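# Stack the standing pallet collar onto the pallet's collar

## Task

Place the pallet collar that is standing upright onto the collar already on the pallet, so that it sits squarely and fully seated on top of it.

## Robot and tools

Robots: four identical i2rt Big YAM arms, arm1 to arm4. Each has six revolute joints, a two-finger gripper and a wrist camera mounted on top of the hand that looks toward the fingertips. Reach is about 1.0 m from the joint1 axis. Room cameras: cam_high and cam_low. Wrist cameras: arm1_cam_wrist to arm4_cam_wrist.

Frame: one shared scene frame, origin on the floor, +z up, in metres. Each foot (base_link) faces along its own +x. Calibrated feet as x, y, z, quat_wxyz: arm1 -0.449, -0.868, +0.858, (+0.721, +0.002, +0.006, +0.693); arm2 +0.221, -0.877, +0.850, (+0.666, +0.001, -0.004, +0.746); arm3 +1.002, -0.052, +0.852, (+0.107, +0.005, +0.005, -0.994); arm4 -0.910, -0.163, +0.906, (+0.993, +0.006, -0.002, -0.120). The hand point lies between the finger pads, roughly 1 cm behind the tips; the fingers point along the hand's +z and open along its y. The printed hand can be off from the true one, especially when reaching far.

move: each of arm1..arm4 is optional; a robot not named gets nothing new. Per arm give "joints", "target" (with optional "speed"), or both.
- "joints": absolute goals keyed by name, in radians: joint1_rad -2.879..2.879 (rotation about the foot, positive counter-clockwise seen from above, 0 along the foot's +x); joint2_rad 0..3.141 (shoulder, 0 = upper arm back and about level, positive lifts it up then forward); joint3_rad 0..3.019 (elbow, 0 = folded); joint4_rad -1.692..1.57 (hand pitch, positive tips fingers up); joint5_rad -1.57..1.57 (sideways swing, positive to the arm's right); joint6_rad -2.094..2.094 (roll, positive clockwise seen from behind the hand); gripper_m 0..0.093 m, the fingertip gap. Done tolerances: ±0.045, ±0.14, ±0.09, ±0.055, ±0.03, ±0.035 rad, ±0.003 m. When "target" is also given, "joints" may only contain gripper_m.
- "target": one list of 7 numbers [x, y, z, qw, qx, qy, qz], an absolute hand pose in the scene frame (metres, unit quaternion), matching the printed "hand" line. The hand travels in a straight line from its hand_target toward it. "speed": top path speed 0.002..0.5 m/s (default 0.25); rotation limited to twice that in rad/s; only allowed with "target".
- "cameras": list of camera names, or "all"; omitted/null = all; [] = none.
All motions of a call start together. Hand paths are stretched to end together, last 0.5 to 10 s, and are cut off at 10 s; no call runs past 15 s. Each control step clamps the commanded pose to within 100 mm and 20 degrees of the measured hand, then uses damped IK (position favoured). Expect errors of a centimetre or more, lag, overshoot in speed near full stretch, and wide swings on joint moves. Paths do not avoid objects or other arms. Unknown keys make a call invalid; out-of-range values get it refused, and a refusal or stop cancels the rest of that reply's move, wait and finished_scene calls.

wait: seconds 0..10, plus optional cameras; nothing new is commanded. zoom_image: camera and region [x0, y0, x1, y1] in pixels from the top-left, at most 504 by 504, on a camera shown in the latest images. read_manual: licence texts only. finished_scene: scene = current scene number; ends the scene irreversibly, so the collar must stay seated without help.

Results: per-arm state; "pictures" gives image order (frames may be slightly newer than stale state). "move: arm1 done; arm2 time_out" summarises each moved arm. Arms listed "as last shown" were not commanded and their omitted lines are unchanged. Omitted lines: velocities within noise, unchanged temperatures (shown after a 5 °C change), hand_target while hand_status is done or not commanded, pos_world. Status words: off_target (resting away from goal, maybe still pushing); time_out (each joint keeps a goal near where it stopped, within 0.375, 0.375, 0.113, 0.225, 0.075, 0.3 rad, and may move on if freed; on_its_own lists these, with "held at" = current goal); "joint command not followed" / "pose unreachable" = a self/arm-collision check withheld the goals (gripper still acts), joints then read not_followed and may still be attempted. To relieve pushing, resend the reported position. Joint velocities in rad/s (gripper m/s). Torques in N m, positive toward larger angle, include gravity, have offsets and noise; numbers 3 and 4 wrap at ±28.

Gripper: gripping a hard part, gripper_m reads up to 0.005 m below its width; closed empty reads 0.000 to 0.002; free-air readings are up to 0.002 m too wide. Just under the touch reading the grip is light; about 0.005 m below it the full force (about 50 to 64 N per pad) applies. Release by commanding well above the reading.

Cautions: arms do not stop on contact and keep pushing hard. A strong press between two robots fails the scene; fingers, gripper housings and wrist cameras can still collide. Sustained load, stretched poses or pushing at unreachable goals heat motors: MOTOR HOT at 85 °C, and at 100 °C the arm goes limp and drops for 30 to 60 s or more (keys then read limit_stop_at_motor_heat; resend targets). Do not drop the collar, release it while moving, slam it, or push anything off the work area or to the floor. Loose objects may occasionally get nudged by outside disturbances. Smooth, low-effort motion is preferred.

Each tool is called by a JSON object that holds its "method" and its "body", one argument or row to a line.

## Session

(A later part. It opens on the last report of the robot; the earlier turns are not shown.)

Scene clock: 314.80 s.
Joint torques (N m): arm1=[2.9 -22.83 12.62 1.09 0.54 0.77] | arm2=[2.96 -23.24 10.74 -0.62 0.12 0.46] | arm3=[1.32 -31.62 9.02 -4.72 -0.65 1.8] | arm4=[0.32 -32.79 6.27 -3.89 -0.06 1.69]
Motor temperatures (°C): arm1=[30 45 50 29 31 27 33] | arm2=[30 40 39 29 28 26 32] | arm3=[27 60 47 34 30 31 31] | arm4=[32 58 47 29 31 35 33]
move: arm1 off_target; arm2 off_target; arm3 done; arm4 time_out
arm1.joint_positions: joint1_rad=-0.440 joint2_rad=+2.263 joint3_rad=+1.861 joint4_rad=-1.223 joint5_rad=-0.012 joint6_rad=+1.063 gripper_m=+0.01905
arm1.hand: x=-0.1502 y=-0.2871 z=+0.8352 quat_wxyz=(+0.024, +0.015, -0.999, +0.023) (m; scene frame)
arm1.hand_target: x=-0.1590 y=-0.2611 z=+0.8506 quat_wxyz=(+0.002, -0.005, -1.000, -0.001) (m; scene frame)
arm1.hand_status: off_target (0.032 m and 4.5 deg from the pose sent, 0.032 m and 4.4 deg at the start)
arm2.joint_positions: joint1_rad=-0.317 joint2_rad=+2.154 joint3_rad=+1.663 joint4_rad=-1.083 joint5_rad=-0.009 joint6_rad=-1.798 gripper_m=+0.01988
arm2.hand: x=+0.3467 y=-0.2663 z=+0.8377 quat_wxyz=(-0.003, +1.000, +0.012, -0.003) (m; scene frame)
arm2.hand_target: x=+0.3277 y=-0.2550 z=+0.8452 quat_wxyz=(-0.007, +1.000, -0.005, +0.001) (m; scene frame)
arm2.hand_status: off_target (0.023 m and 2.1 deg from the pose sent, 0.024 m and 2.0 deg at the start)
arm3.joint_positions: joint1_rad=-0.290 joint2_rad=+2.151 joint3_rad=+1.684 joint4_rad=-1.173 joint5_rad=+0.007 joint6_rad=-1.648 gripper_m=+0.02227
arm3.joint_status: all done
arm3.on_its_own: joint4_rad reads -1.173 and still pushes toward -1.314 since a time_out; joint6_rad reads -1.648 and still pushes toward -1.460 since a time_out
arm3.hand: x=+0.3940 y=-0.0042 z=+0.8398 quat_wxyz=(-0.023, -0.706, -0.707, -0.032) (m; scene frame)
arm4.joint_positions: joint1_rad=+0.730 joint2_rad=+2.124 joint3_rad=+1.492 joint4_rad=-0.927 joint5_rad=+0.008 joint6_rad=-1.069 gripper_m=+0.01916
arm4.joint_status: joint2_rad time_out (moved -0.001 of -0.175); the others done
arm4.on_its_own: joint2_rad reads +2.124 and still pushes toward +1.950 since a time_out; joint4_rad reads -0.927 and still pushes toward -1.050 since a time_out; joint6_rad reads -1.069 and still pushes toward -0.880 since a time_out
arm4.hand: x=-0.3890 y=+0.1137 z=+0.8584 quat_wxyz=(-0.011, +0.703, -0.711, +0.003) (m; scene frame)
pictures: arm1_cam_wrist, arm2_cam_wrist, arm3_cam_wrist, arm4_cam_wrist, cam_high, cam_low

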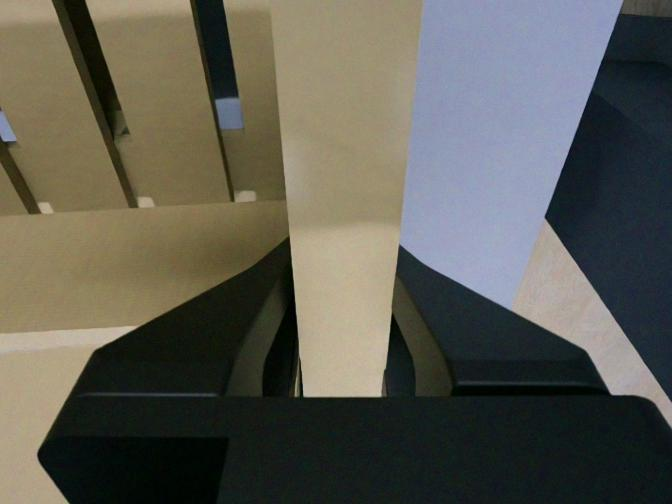

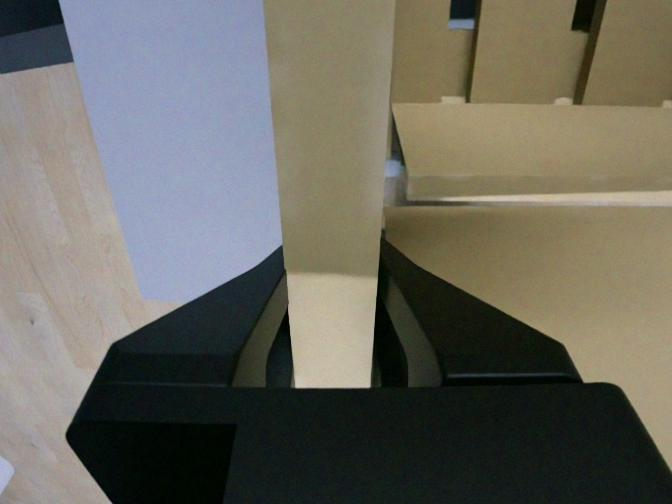

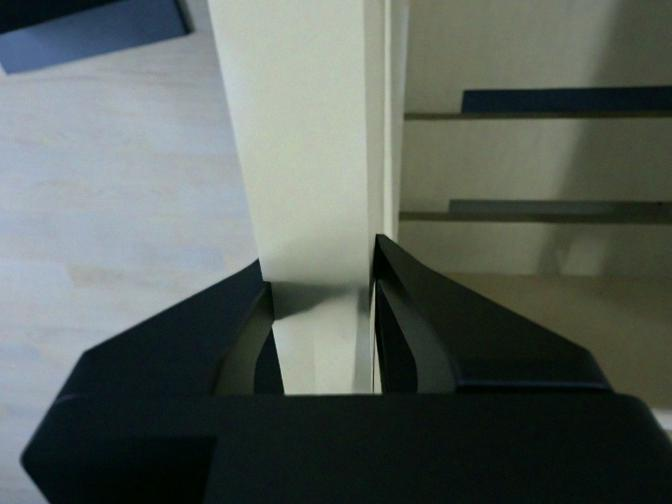

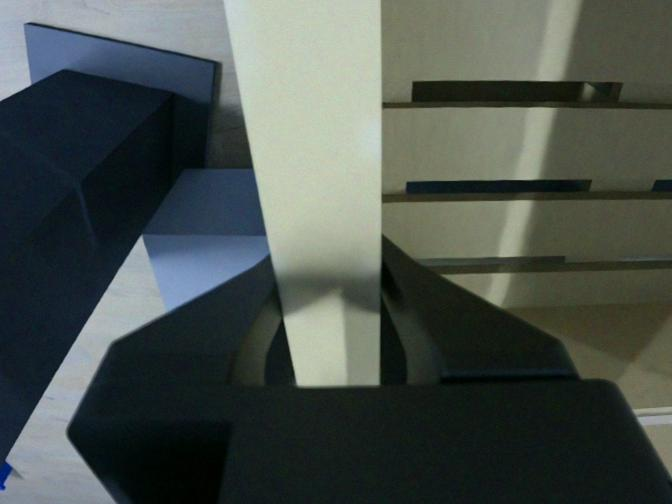

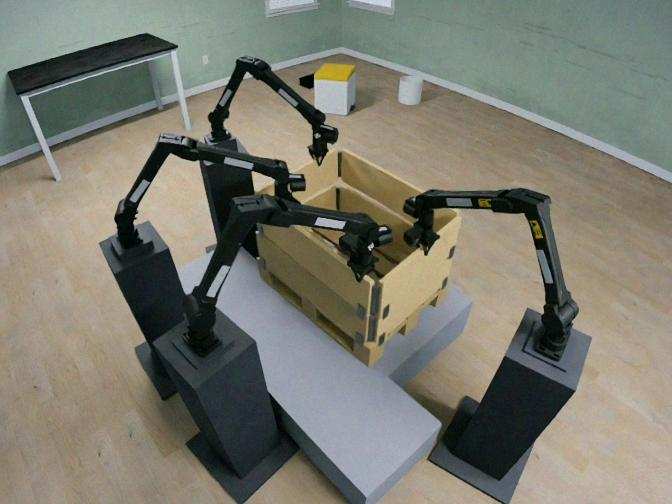

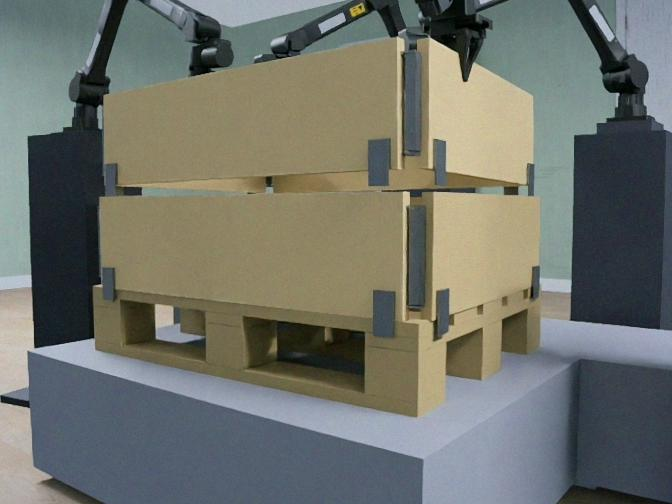

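{"method": "move", "body": {
  "arm1": {"target":[-0.178,-0.258,0.87,0,0.006,1,0],"speed":0.04},
  "arm2": {"target":[0.308,-0.255,0.863,0,1,-0.006,0],"speed":0.04},
  "arm3": {"joints":{"joint2_rad":1.98,"joint3_rad":1.725}},
  "arm4": {"joints":{"joint1_rad":0.76,"joint2_rad":1.90,"joint3_rad":1.45}}
}}

{"method": "zoom_image", "body": {
  "camera": "cam_low",
  "region": [60, 20, 560, 360]
}}

{"method": "zoom_image", "body": {
  "camera": "cam_high",
  "region": [220, 130, 480, 380]
}}

Scene clock: 320.53 s.
Joint torques (N m): arm1=[3.08 -24.64 12.19 0.32 0.58 0.71] | arm2=[3.08 -23.47 11.64 -1.36 -0.02 0.4] | arm3=[1.26 -34.49 8.94 -4.67 -0.31 1.66] | arm4=[0.85 -34.37 6.64 -3.89 -0.16 1.46]
Heat: arm1: hottest joint3_rad 50 °C; arm2: hottest joint2_rad 39 °C; arm3: hottest joint2_rad 59 °C; arm4: hottest joint2_rad 58 °C.
move: arm1 off_target; arm2 off_target; arm3 time_out; arm4 time_out
arm1.joint_positions: joint1_rad=-0.414 joint2_rad=+2.248 joint3_rad=+1.850 joint4_rad=-1.228 joint5_rad=-0.011 joint6_rad=+1.098 gripper_m=+0.01905
arm1.hand: x=-0.1665 y=-0.2825 z=+0.8409 quat_wxyz=(+0.022, +0.010, -0.999, +0.025) (m; scene frame)
arm1.hand_target: x=-0.1784 y=-0.2593 z=+0.8701 quat_wxyz=(+0.001, -0.005, -1.000, -0.001) (m; scene frame)
arm1.hand_status: off_target (0.040 m and 4.2 deg from the pose sent, 0.053 m and 4.5 deg at the start)
arm2.joint_positions: joint1_rad=-0.288 joint2_rad=+2.135 joint3_rad=+1.663 joint4_rad=-1.108 joint5_rad=+0.002 joint6_rad=-1.763 gripper_m=+0.01988
arm2.hand: x=+0.3299 y=-0.2664 z=+0.8490 quat_wxyz=(+0.001, +1.000, +0.009, +0.002) (m; scene frame)
arm2.hand_target: x=+0.3095 y=-0.2558 z=+0.8629 quat_wxyz=(-0.001, +1.000, -0.005, +0.004) (m; scene frame)
arm2.hand_status: off_target (0.028 m and 1.7 deg from the pose sent, 0.048 m and 2.1 deg at the start)
arm3.joint_positions: joint1_rad=-0.290 joint2_rad=+2.141 joint3_rad=+1.713 joint4_rad=-1.173 joint5_rad=-0.002 joint6_rad=-1.633 gripper_m=+0.02156
arm3.joint_status: joint2_rad time_out (moved -0.010 of -0.171); the others done
arm3.on_its_own: joint2_rad reads +2.141 and still pushes toward +1.980 since a time_out; joint4_rad reads -1.173 and still pushes toward -1.314 since a time_out; joint6_rad reads -1.633 and still pushes toward -1.460 since a time_out
arm3.hand: x=+0.3808 y=-0.0049 z=+0.8550 quat_wxyz=(-0.011, -0.712, -0.702, -0.016) (m; scene frame)
arm4.joint_positions: joint1_rad=+0.753 joint2_rad=+2.098 joint3_rad=+1.462 joint4_rad=-0.926 joint5_rad=+0.011 joint6_rad=-1.044 gripper_m=+0.01935
arm4.joint_status: joint2_rad time_out (moved -0.026 of -0.224); the others done
arm4.on_its_own: joint2_rad reads +2.098 and still pushes toward +1.900 since a time_out; joint4_rad reads -0.926 and still pushes toward -1.050 since a time_out; joint6_rad reads -1.044 and still pushes toward -0.880 since a time_out
arm4.hand: x=-0.4028 y=+0.1207 z=+0.8639 quat_wxyz=(-0.010, +0.702, -0.712, +0.004) (m; scene frame)
pictures: arm1_cam_wrist, arm2_cam_wrist, arm3_cam_wrist, arm4_cam_wrist, cam_high, cam_low

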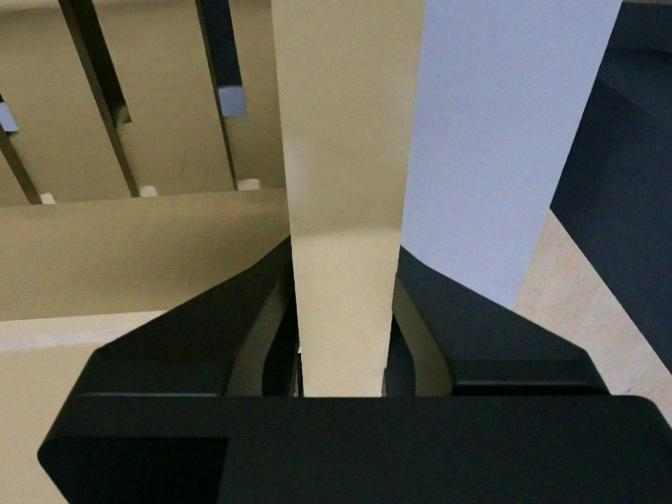

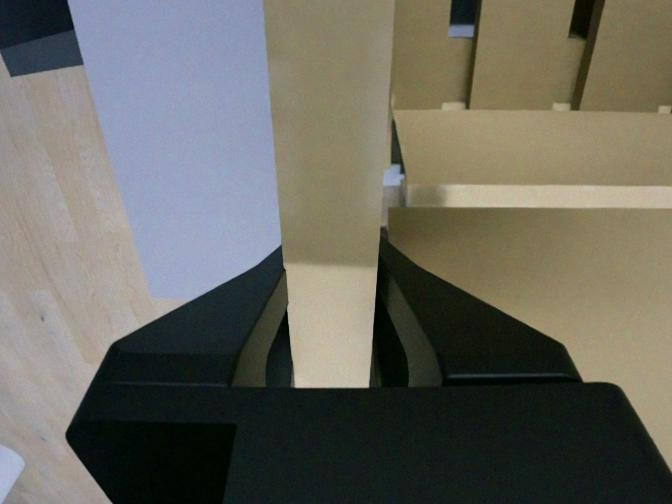

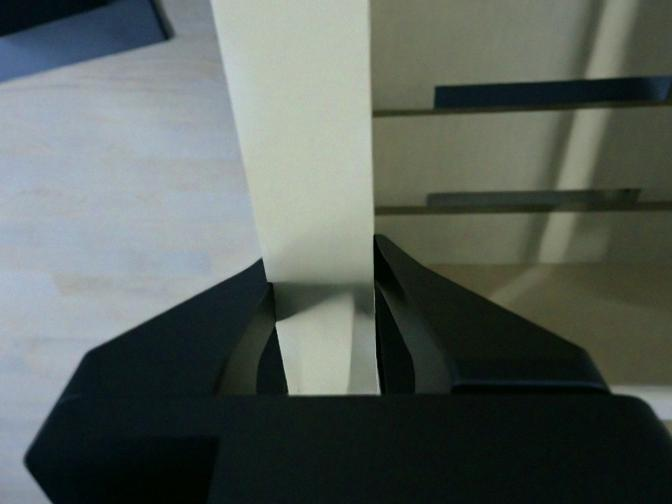

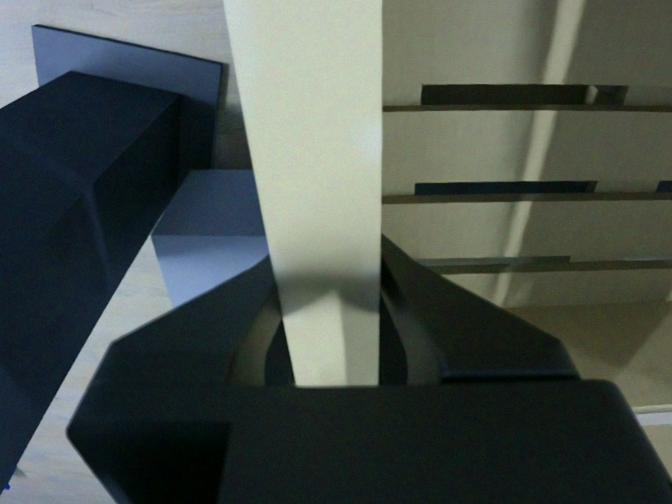

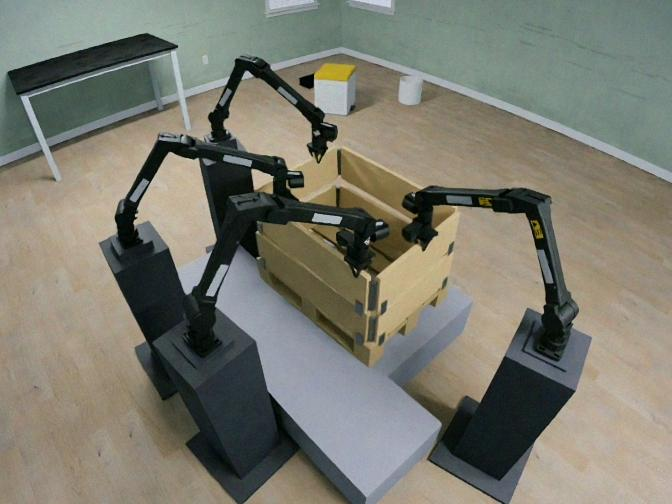

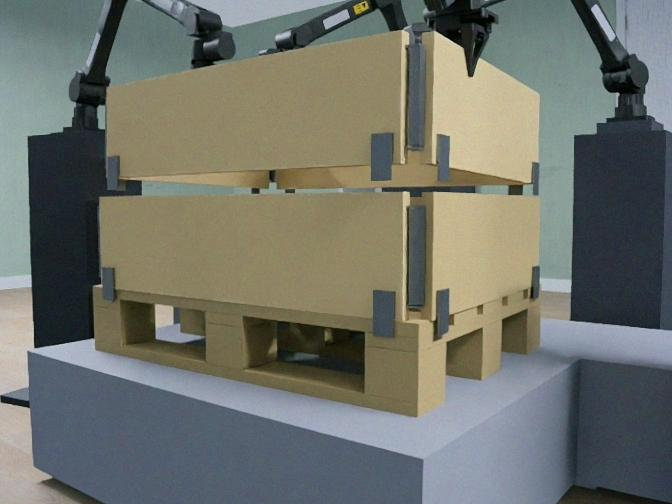

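Scaled by 1.008 from the camera's 672x504 image, which has a finer 960x720 frame.

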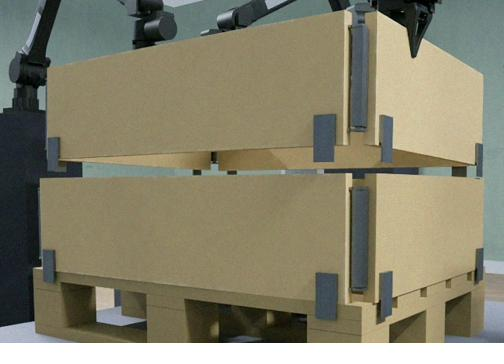

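Scaled by 1.938 from the camera's 672x504 image, which has a finer 960x720 frame.

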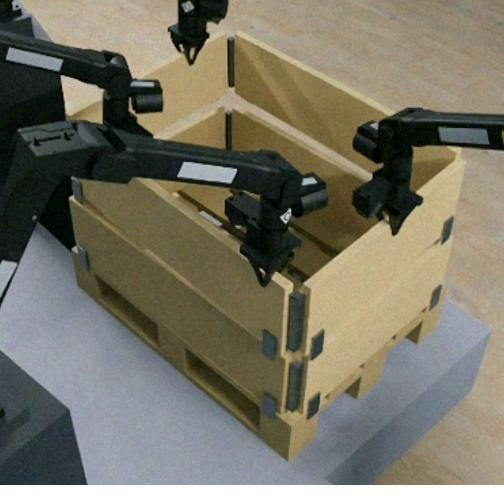

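{"method": "move", "body": {
  "arm1": {"target":[-0.173,-0.260,0.83,0,0.006,1,0],"speed":0.03},
  "arm2": {"target":[0.315,-0.256,0.823,0,1,-0.006,0],"speed":0.03},
  "arm3": {"joints":{"joint2_rad":2.08,"joint3_rad":1.765}},
  "arm4": {"joints":{"joint2_rad":2.0,"joint3_rad":1.49}}
}}

{"method": "zoom_image", "body": {
  "camera": "cam_low",
  "region": [60, 20, 560, 360]
}}

{"method": "zoom_image", "body": {
  "camera": "cam_high",
  "region": [220, 130, 480, 380]
}}

Scene clock: 331.00 s.
Joint torques (N m): arm1=[1.9 -20.84 10.78 2.89 0.55 0.56] | arm2=[1.73 -19.96 9.09 0.83 -0.19 0.26] | arm3=[1.26 -28.45 10.4 -4.66 -0.18 1.66] | arm4=[0.44 -28.98 9.14 -3.92 -0.5 1.37]
move: arm1 off_target; arm2 off_target; arm3 done; arm4 done
arm1.joint_positions: joint1_rad=-0.407 joint2_rad=+2.248 joint3_rad=+1.839 joint4_rad=-1.217 joint5_rad=-0.011 joint6_rad=+1.104 gripper_m=+0.01905
arm1.hand: x=-0.1712 y=-0.2824 z=+0.8370 quat_wxyz=(+0.023, +0.010, -0.999, +0.025) (m; scene frame)
arm1.hand_target: x=-0.1735 y=-0.2608 z=+0.8309 quat_wxyz=(+0.002, -0.005, -1.000, +0.000) (m; scene frame)
arm1.hand_status: off_target (0.024 m and 4.3 deg from the pose sent, 0.026 m and 4.2 deg at the start)
arm2.joint_positions: joint1_rad=-0.282 joint2_rad=+2.142 joint3_rad=+1.663 joint4_rad=-1.102 joint5_rad=-0.003 joint6_rad=-1.755 gripper_m=+0.01988
arm2.hand: x=+0.3255 y=-0.2651 z=+0.8448 quat_wxyz=(+0.001, +1.000, +0.008, +0.000) (m; scene frame)
arm2.hand_target: x=+0.3145 y=-0.2600 z=+0.8235 quat_wxyz=(+0.006, +1.000, -0.006, -0.001) (m; scene frame)
arm2.hand_status: off_target (0.026 m and 1.6 deg from the pose sent, 0.032 m and 1.7 deg at the start)
arm3.joint_positions: joint1_rad=-0.290 joint2_rad=+2.169 joint3_rad=+1.734 joint4_rad=-1.175 joint5_rad=-0.005 joint6_rad=-1.633 gripper_m=+0.02155
arm3.joint_status: all done
arm3.on_its_own: joint4_rad reads -1.175 and still pushes toward -1.314 since a time_out; joint6_rad reads -1.633 and still pushes toward -1.460 since a time_out
arm3.hand: x=+0.3761 y=-0.0050 z=+0.8452 quat_wxyz=(-0.016, -0.712, -0.702, -0.018) (m; scene frame)
arm4.joint_positions: joint1_rad=+0.759 joint2_rad=+2.126 joint3_rad=+1.472 joint4_rad=-0.927 joint5_rad=+0.020 joint6_rad=-1.035 gripper_m=+0.01935
arm4.joint_status: all done
arm4.on_its_own: joint4_rad reads -0.927 and still pushes toward -1.050 since a time_out; joint6_rad reads -1.035 and still pushes toward -0.880 since a time_out
arm4.hand: x=-0.4044 y=+0.1217 z=+0.8513 quat_wxyz=(+0.001, +0.701, -0.713, +0.006) (m; scene frame)
pictures: arm1_cam_wrist, arm2_cam_wrist, arm3_cam_wrist, arm4_cam_wrist, cam_high, cam_low

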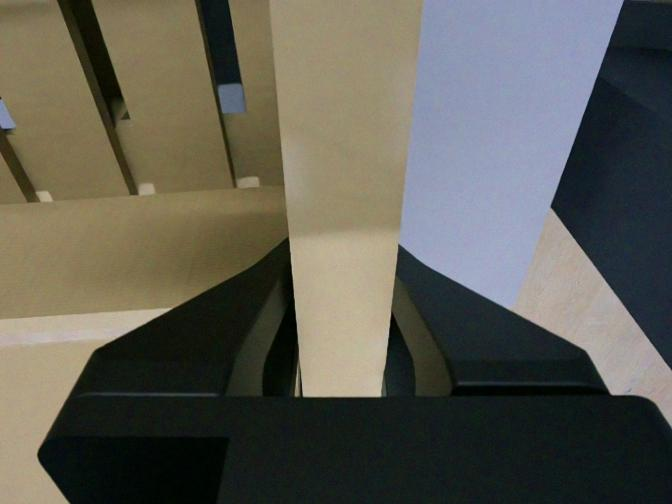

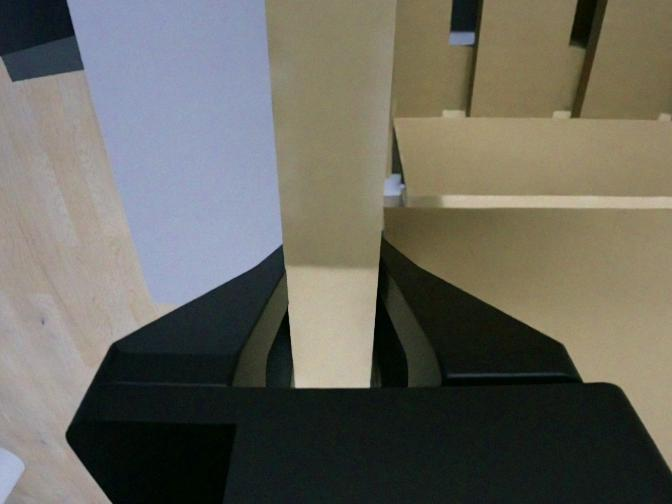

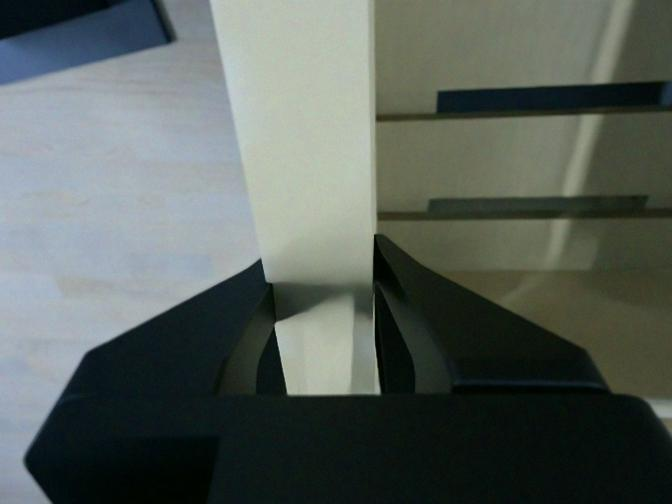

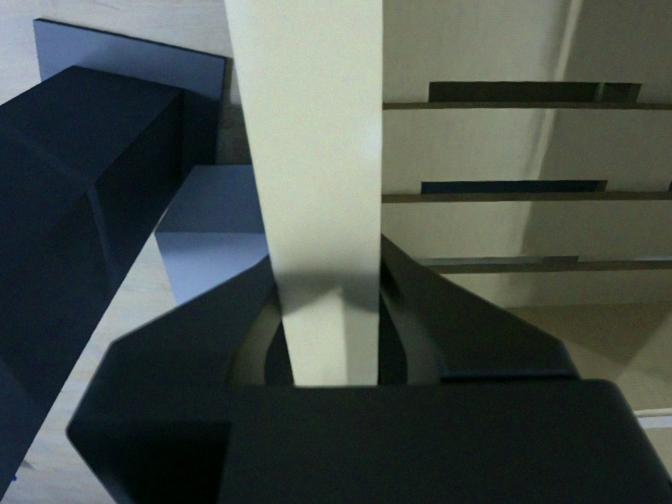

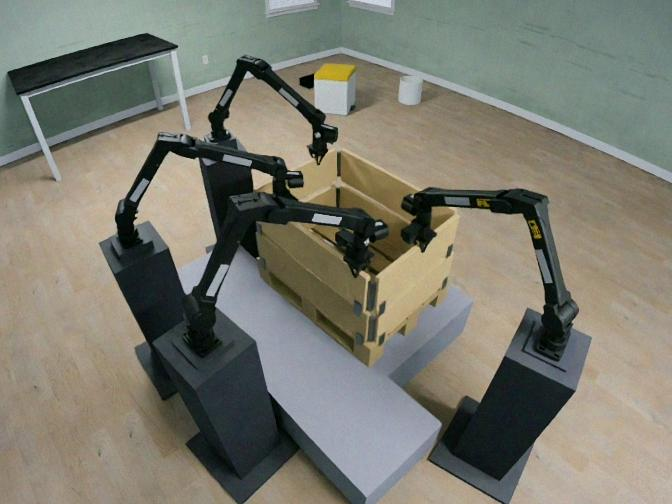

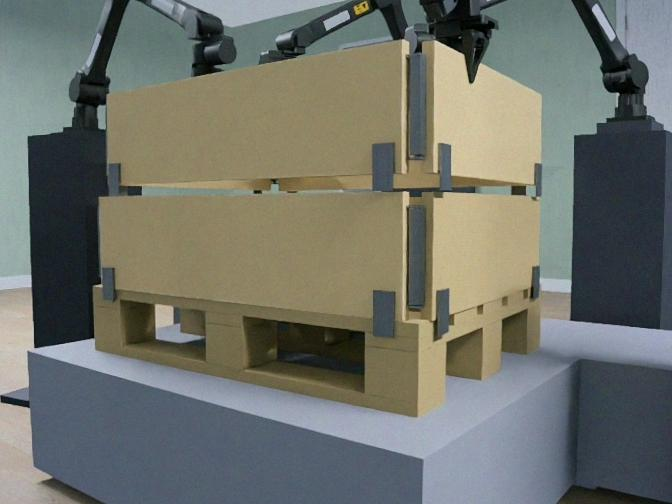

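Scaled by 1.008 from the camera's 672x504 image, which has a finer 960x720 frame.

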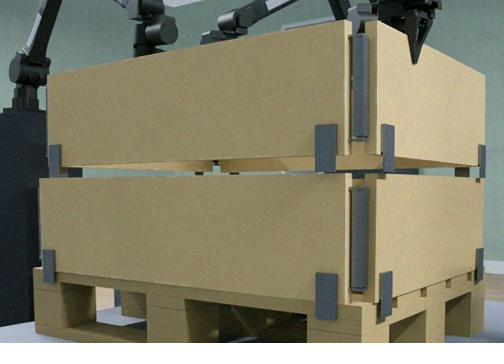

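Scaled by 1.938 from the camera's 672x504 image, which has a finer 960x720 frame.

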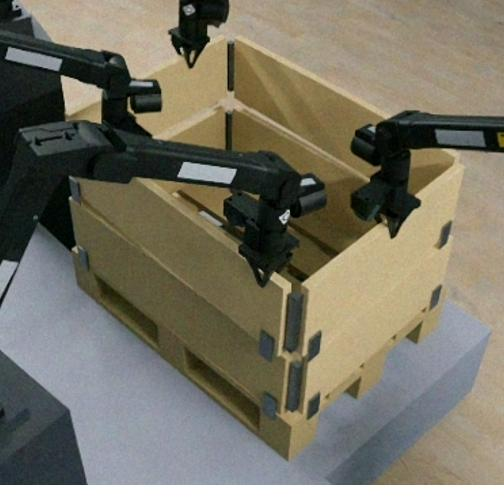

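{"method": "move", "body": {
  "arm1": {"target":[-0.150,-0.256,0.842,0,0.006,1,0],"speed":0.03},
  "arm2": {"target":[0.345,-0.250,0.835,0,1,-0.006,0],"speed":0.03},
  "cameras": ["cam_low","cam_high"]
}}

{"method": "zoom_image", "body": {
  "camera": "cam_low",
  "region": [60, 20, 560, 360]
}}

{"method": "zoom_image", "body": {
  "camera": "cam_high",
  "region": [220, 130, 480, 380]
}}

Scene clock: 338.27 s.
Joint torques (N m): arm1=[-0.38 -19.55 16.7 0.91 0.63 0.31] | arm2=[-0.5 -19.66 13.14 -0.13 -0.1 -0.11] | arm3=[1.38 -28.57 10.39 -4.68 -0.22 1.65] | arm4=[0.44 -28.98 9.1 -3.93 -0.49 1.38]
Motor temperatures (°C): arm1=[30 50 49 29 31 28 33] | arm2=[30 39 40 29 28 27 32] | arm3=[27 57 49 34 30 32 32] | arm4=[32 62 45 29 31 36 33]
move: arm1 off_target; arm2 off_target
arm1.joint_positions: joint1_rad=-0.408 joint2_rad=+2.248 joint3_rad=+1.839 joint4_rad=-1.217 joint5_rad=-0.011 joint6_rad=+1.103 gripper_m=+0.01905
arm1.hand: x=-0.1709 y=-0.2825 z=+0.8370 quat_wxyz=(+0.023, +0.011, -0.999, +0.025) (m; scene frame)
arm1.hand_target: x=-0.1509 y=-0.2582 z=+0.8432 quat_wxyz=(+0.000, -0.006, -1.000, -0.001) (m; scene frame)
arm1.hand_status: off_target (0.034 m and 4.3 deg from the pose sent, 0.034 m and 4.3 deg at the start)
arm2.joint_positions: joint1_rad=-0.297 joint2_rad=+2.148 joint3_rad=+1.670 joint4_rad=-1.108 joint5_rad=-0.013 joint6_rad=-1.761 gripper_m=+0.01988
arm2.hand: x=+0.3334 y=-0.2657 z=+0.8439 quat_wxyz=(+0.002, +1.000, +0.003, -0.006) (m; scene frame)
arm2.hand_target: x=+0.3431 y=-0.2508 z=+0.8352 quat_wxyz=(-0.002, +1.000, -0.006, -0.005) (m; scene frame)
arm2.hand_status: off_target (0.021 m and 1.3 deg from the pose sent, 0.027 m and 1.6 deg at the start)
arm3.joint_positions: joint1_rad=-0.292 joint2_rad=+2.170 joint3_rad=+1.734 joint4_rad=-1.175 joint5_rad=-0.004 joint6_rad=-1.633 gripper_m=+0.02155
arm3.on_its_own: joint4_rad reads -1.175 and still pushes toward -1.314 since a time_out; joint6_rad reads -1.633 and still pushes toward -1.460 since a time_out
arm3.hand: x=+0.3763 y=-0.0040 z=+0.8450 quat_wxyz=(-0.015, -0.712, -0.701, -0.018) (m; scene frame)
arm4: as last shown
arm4.on_its_own: joint4_rad reads -0.927 and still pushes toward -1.050 since a time_out; joint6_rad reads -1.035 and still pushes toward -0.880 since a time_out
arm4.hand: x=-0.4042 y=+0.1217 z=+0.8514 quat_wxyz=(+0.001, +0.701, -0.713, +0.006) (m; scene frame)
pictures: cam_high, cam_low

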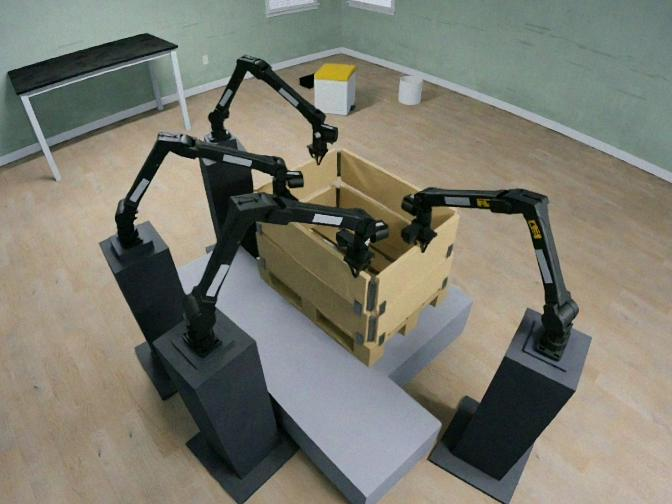

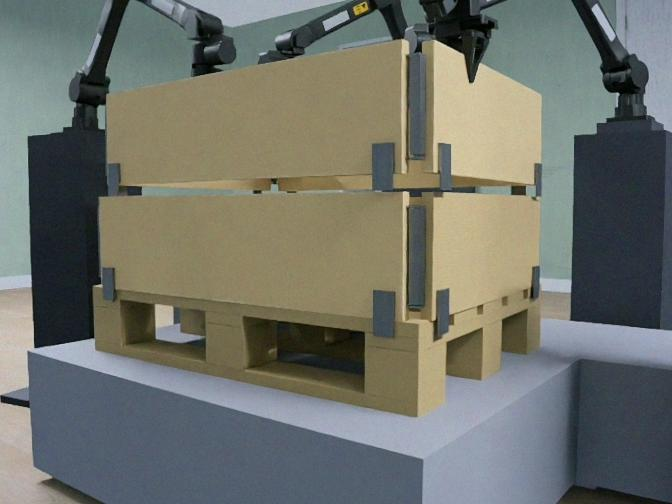

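Scaled by 1.008 from the camera's 672x504 image, which has a finer 960x720 frame.

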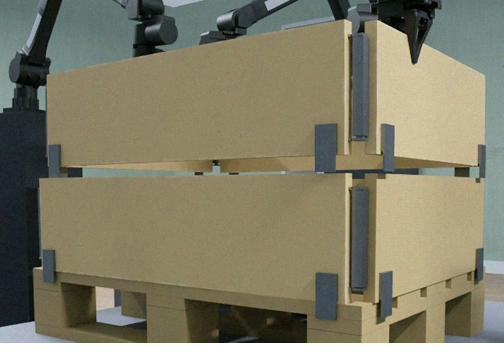

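Scaled by 1.938 from the camera's 672x504 image, which has a finer 960x720 frame.

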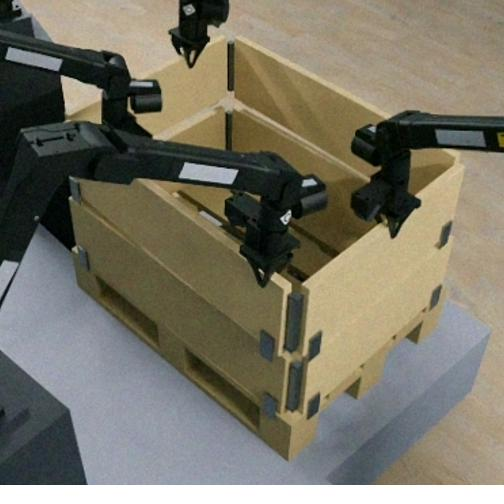

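{"method": "move", "body": {
  "arm1": {"target":[-0.148,-0.254,0.81,0,0.006,1,0],"speed":0.03},
  "arm2": {"target":[0.347,-0.250,0.80,0,1,-0.006,0],"speed":0.03},
  "arm3": {"joints":{"joint2_rad":2.14,"joint3_rad":1.775}},
  "arm4": {"joints":{"joint2_rad":2.06,"joint3_rad":1.51}}
}}

{"method": "zoom_image", "body": {
  "camera": "cam_low",
  "region": [60, 20, 560, 360]
}}

{"method": "zoom_image", "body": {
  "camera": "cam_high",
  "region": [220, 130, 480, 380]
}}

Scene clock: 344.23 s.
Joint torques (N m): arm1=[-0.32 -16.67 15.49 2.67 0.64 0.34] | arm2=[-0.56 -17.44 10.86 1.59 0.32 -0.07] | arm3=[1.55 -24.88 10.48 -4.31 -0.54 1.66] | arm4=[0.44 -25.23 9.89 -3.66 -0.49 1.37]
move: arm1 off_target; arm2 off_target; arm3 done; arm4 done
arm1.joint_positions: joint1_rad=-0.409 joint2_rad=+2.252 joint3_rad=+1.839 joint4_rad=-1.205 joint5_rad=-0.011 joint6_rad=+1.097 gripper_m=+0.01905
arm1.hand: x=-0.1690 y=-0.2808 z=+0.8344 quat_wxyz=(+0.021, +0.013, -0.999, +0.021) (m; scene frame)
arm1.hand_target: x=-0.1497 y=-0.2575 z=+0.8116 quat_wxyz=(+0.000, -0.006, -1.000, +0.000) (m; scene frame)
arm1.hand_status: off_target (0.042 m and 4.0 deg from the pose sent, 0.045 m and 4.3 deg at the start)
arm2.joint_positions: joint1_rad=-0.300 joint2_rad=+2.161 joint3_rad=+1.671 joint4_rad=-1.086 joint5_rad=-0.013 joint6_rad=-1.767 gripper_m=+0.01988
arm2.hand: x=+0.3357 y=-0.2625 z=+0.8360 quat_wxyz=(-0.002, +1.000, +0.005, -0.005) (m; scene frame)
arm2.hand_target: x=+0.3464 y=-0.2533 z=+0.8011 quat_wxyz=(+0.000, +1.000, -0.006, +0.000) (m; scene frame)
arm2.hand_status: off_target (0.040 m and 1.4 deg from the pose sent, 0.049 m and 1.3 deg at the start)
arm3.joint_positions: joint1_rad=-0.295 joint2_rad=+2.185 joint3_rad=+1.743 joint4_rad=-1.186 joint5_rad=+0.006 joint6_rad=-1.633 gripper_m=+0.02218
arm3.joint_status: all done
arm3.on_its_own: joint4_rad reads -1.186 and still pushes toward -1.314 since a time_out; joint6_rad reads -1.633 and still pushes toward -1.460 since a time_out
arm3.hand: x=+0.3779 y=-0.0006 z=+0.8385 quat_wxyz=(-0.019, -0.713, -0.700, -0.028) (m; scene frame)
arm4.joint_positions: joint1_rad=+0.759 joint2_rad=+2.133 joint3_rad=+1.484 joint4_rad=-0.935 joint5_rad=+0.019 joint6_rad=-1.035 gripper_m=+0.01935
arm4.joint_status: all done
arm4.on_its_own: joint4_rad reads -0.935 and still pushes toward -1.050 since a time_out; joint6_rad reads -1.035 and still pushes toward -0.880 since a time_out
arm4.hand: x=-0.4025 y=+0.1236 z=+0.8512 quat_wxyz=(+0.002, +0.701, -0.713, +0.005) (m; scene frame)
pictures: arm1_cam_wrist, arm2_cam_wrist, arm3_cam_wrist, arm4_cam_wrist, cam_high, cam_low

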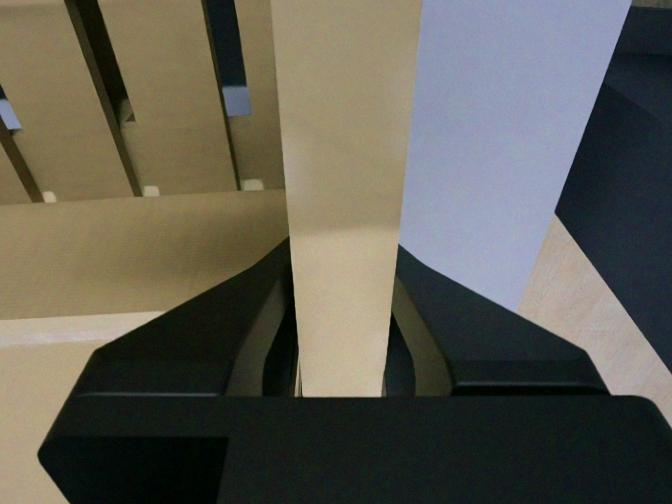

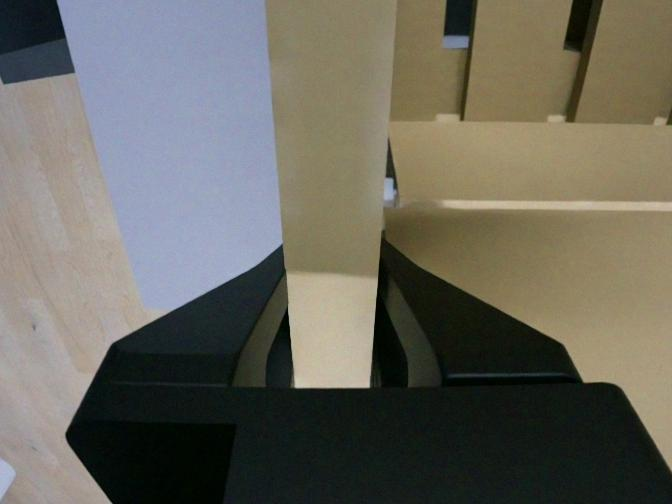

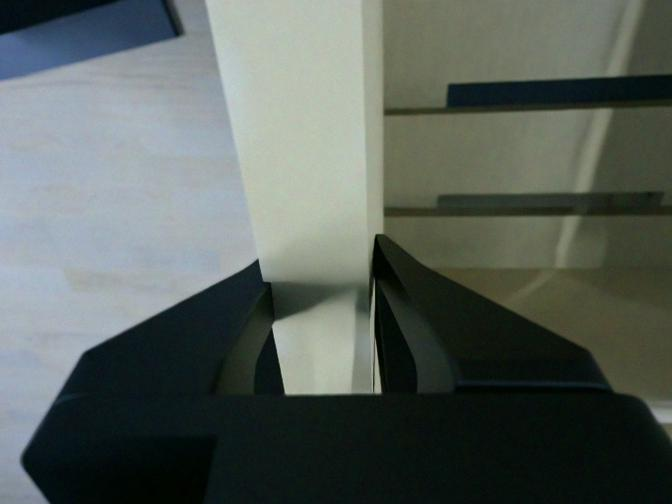

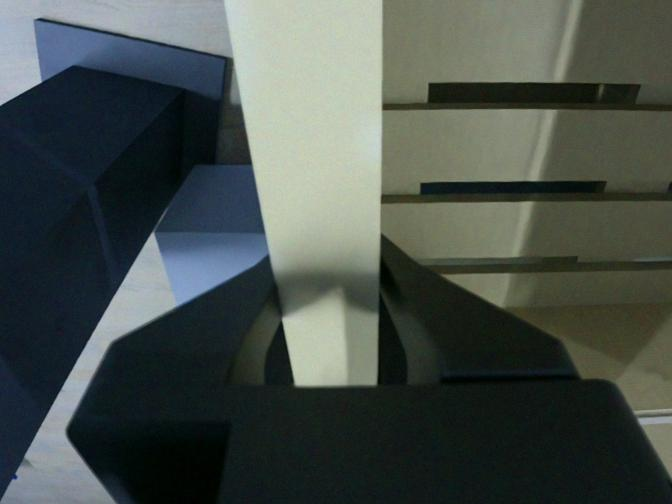

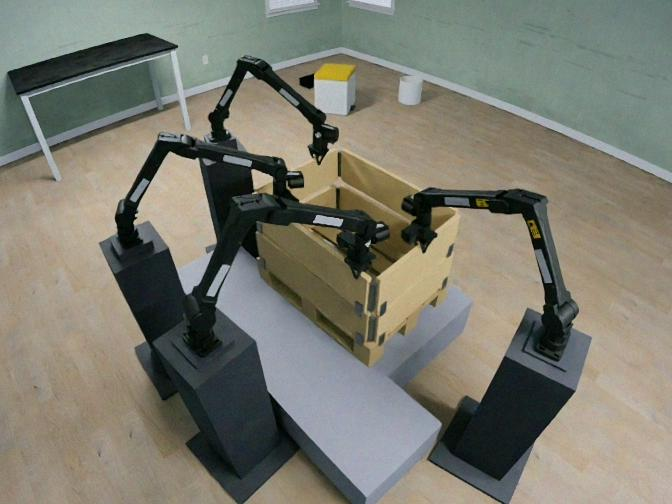

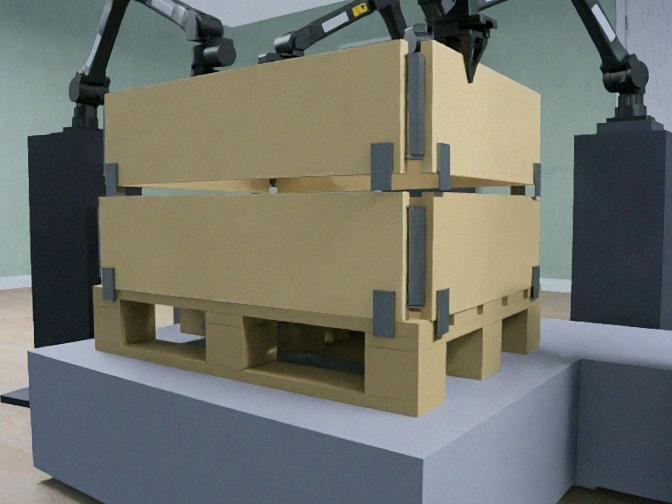

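Scaled by 1.008 from the camera's 672x504 image, which has a finer 960x720 frame.

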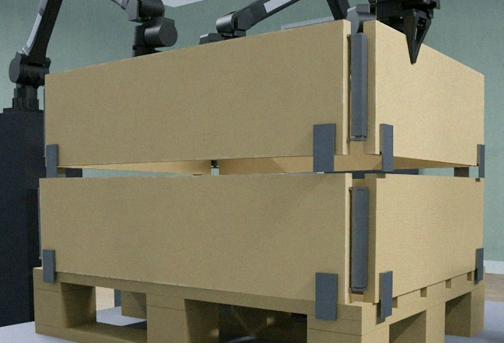

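Scaled by 1.938 from the camera's 672x504 image, which has a finer 960x720 frame.

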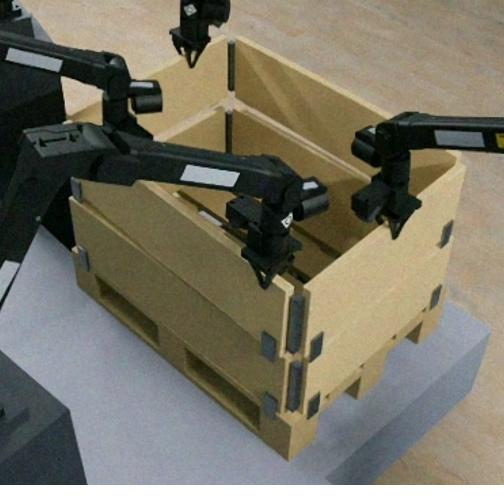

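{"method": "move", "body": {
  "arm1": {"target":[-0.155,-0.262,0.785,0,0.006,1,0],"speed":0.03},
  "arm2": {"target":[0.344,-0.254,0.78,0,1,-0.006,0],"speed":0.03},
  "arm3": {"joints":{"joint2_rad":2.2,"joint3_rad":1.785}},
  "arm4": {"joints":{"joint2_rad":2.13,"joint3_rad":1.525}}
}}

{"method": "zoom_image", "body": {
  "camera": "cam_low",
  "region": [60, 20, 560, 360]
}}

{"method": "zoom_image", "body": {
  "camera": "cam_high",
  "region": [220, 130, 480, 380]
}}

Scene clock: 350.47 s.
Joint torques (N m): arm1=[0.03 -16.44 10.1 4.36 0.66 0.38] | arm2=[-0.15 -16.91 8.44 2.39 0.42 -0.03] | arm3=[1.73 -21.66 9.83 -3.63 -0.72 1.65] | arm4=[-0.09 -22.12 8.61 -2.93 -0.51 1.35]
move: arm1 off_target; arm2 off_target; arm3 done; arm4 done
arm1.joint_positions: joint1_rad=-0.409 joint2_rad=+2.253 joint3_rad=+1.835 joint4_rad=-1.180 joint5_rad=-0.012 joint6_rad=+1.095 gripper_m=+0.01889
arm1.hand: x=-0.1673 y=-0.2766 z=+0.8322 quat_wxyz=(+0.017, +0.014, -1.000, +0.012) (m; scene frame)
arm1.hand_target: x=-0.1575 y=-0.2666 z=+0.7875 quat_wxyz=(+0.002, -0.005, -1.000, +0.001) (m; scene frame)
arm1.hand_status: off_target (0.051 m and 3.3 deg from the pose sent, 0.055 m and 4.0 deg at the start)
arm2.joint_positions: joint1_rad=-0.301 joint2_rad=+2.168 joint3_rad=+1.666 joint4_rad=-1.060 joint5_rad=-0.017 joint6_rad=-1.769 gripper_m=+0.01980
arm2.hand: x=+0.3363 y=-0.2592 z=+0.8301 quat_wxyz=(-0.009, +1.000, +0.005, -0.005) (m; scene frame)
arm2.hand_target: x=+0.3427 y=-0.2584 z=+0.7823 quat_wxyz=(+0.000, +1.000, -0.006, -0.001) (m; scene frame)
arm2.hand_status: off_target (0.051 m and 1.8 deg from the pose sent, 0.057 m and 1.4 deg at the start)
arm3.joint_positions: joint1_rad=-0.297 joint2_rad=+2.206 joint3_rad=+1.760 joint4_rad=-1.207 joint5_rad=+0.010 joint6_rad=-1.633 gripper_m=+0.02291
arm3.joint_status: all done
arm3.on_its_own: joint4_rad reads -1.207 and still pushes toward -1.314 since a time_out; joint6_rad reads -1.633 and still pushes toward -1.460 since a time_out
arm3.hand: x=+0.3793 y=+0.0019 z=+0.8320 quat_wxyz=(-0.027, -0.714, -0.699, -0.038) (m; scene frame)
arm4.joint_positions: joint1_rad=+0.766 joint2_rad=+2.159 joint3_rad=+1.513 joint4_rad=-0.958 joint5_rad=+0.020 joint6_rad=-1.032 gripper_m=+0.01935
arm4.joint_status: all done
arm4.on_its_own: joint4_rad reads -0.958 and still pushes toward -1.050 since a time_out; joint6_rad reads -1.032 and still pushes toward -0.880 since a time_out
arm4.hand: x=-0.4013 y=+0.1281 z=+0.8453 quat_wxyz=(+0.012, +0.702, -0.712, +0.004) (m; scene frame)
pictures: arm1_cam_wrist, arm2_cam_wrist, arm3_cam_wrist, arm4_cam_wrist, cam_high, cam_low

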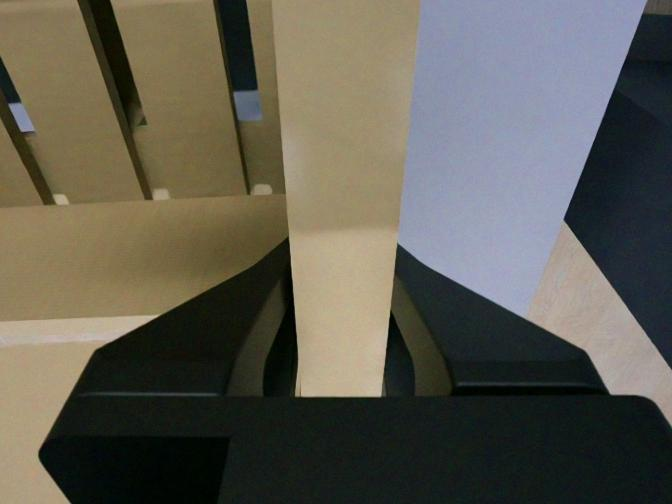

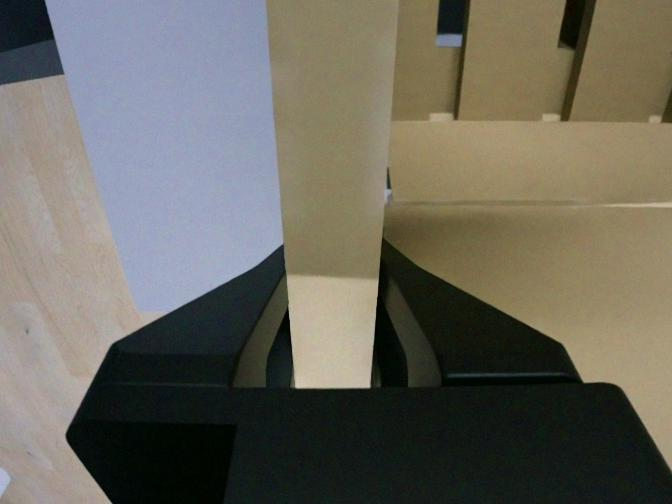

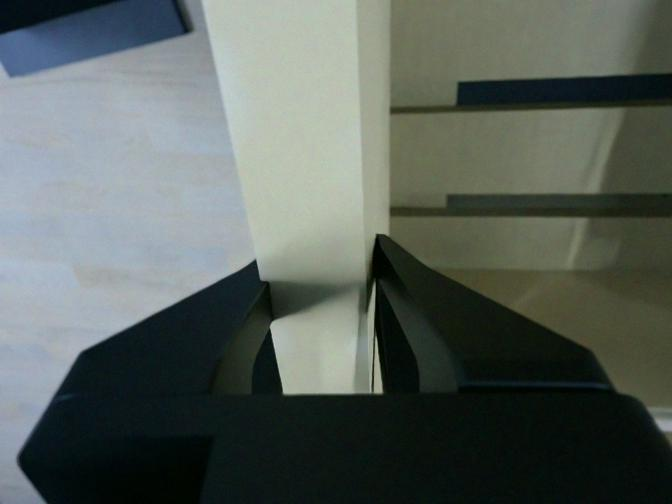

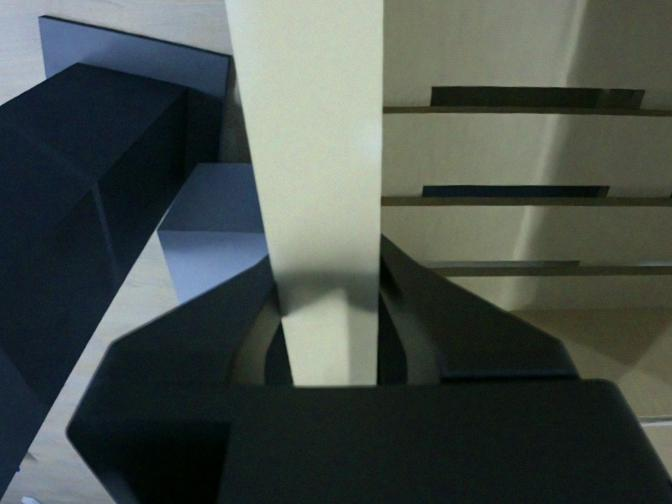

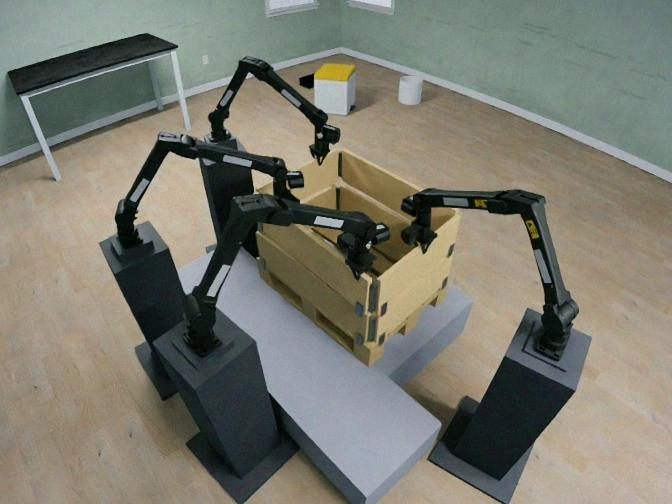

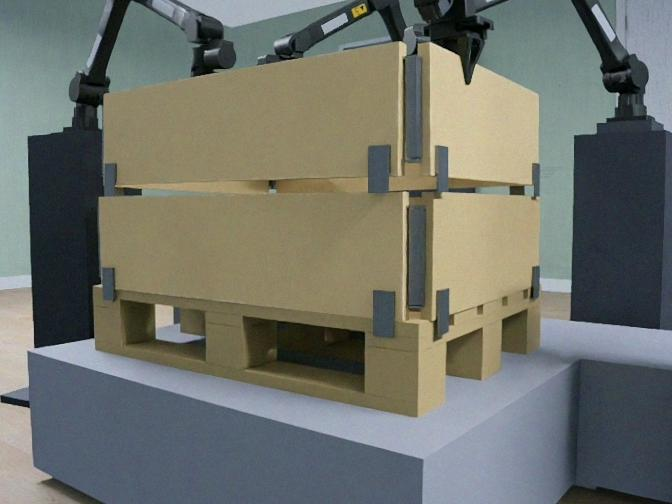

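Scaled by 1.008 from the camera's 672x504 image, which has a finer 960x720 frame.

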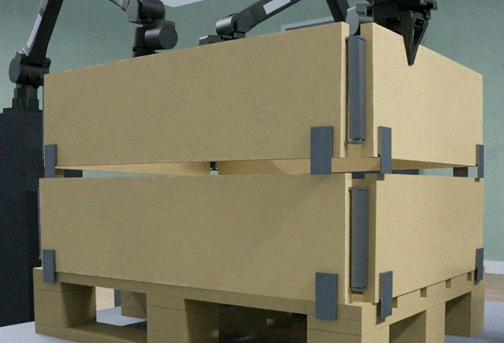

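Scaled by 1.938 from the camera's 672x504 image, which has a finer 960x720 frame.

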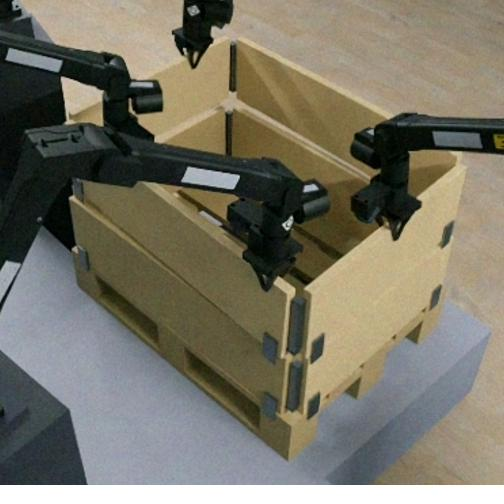

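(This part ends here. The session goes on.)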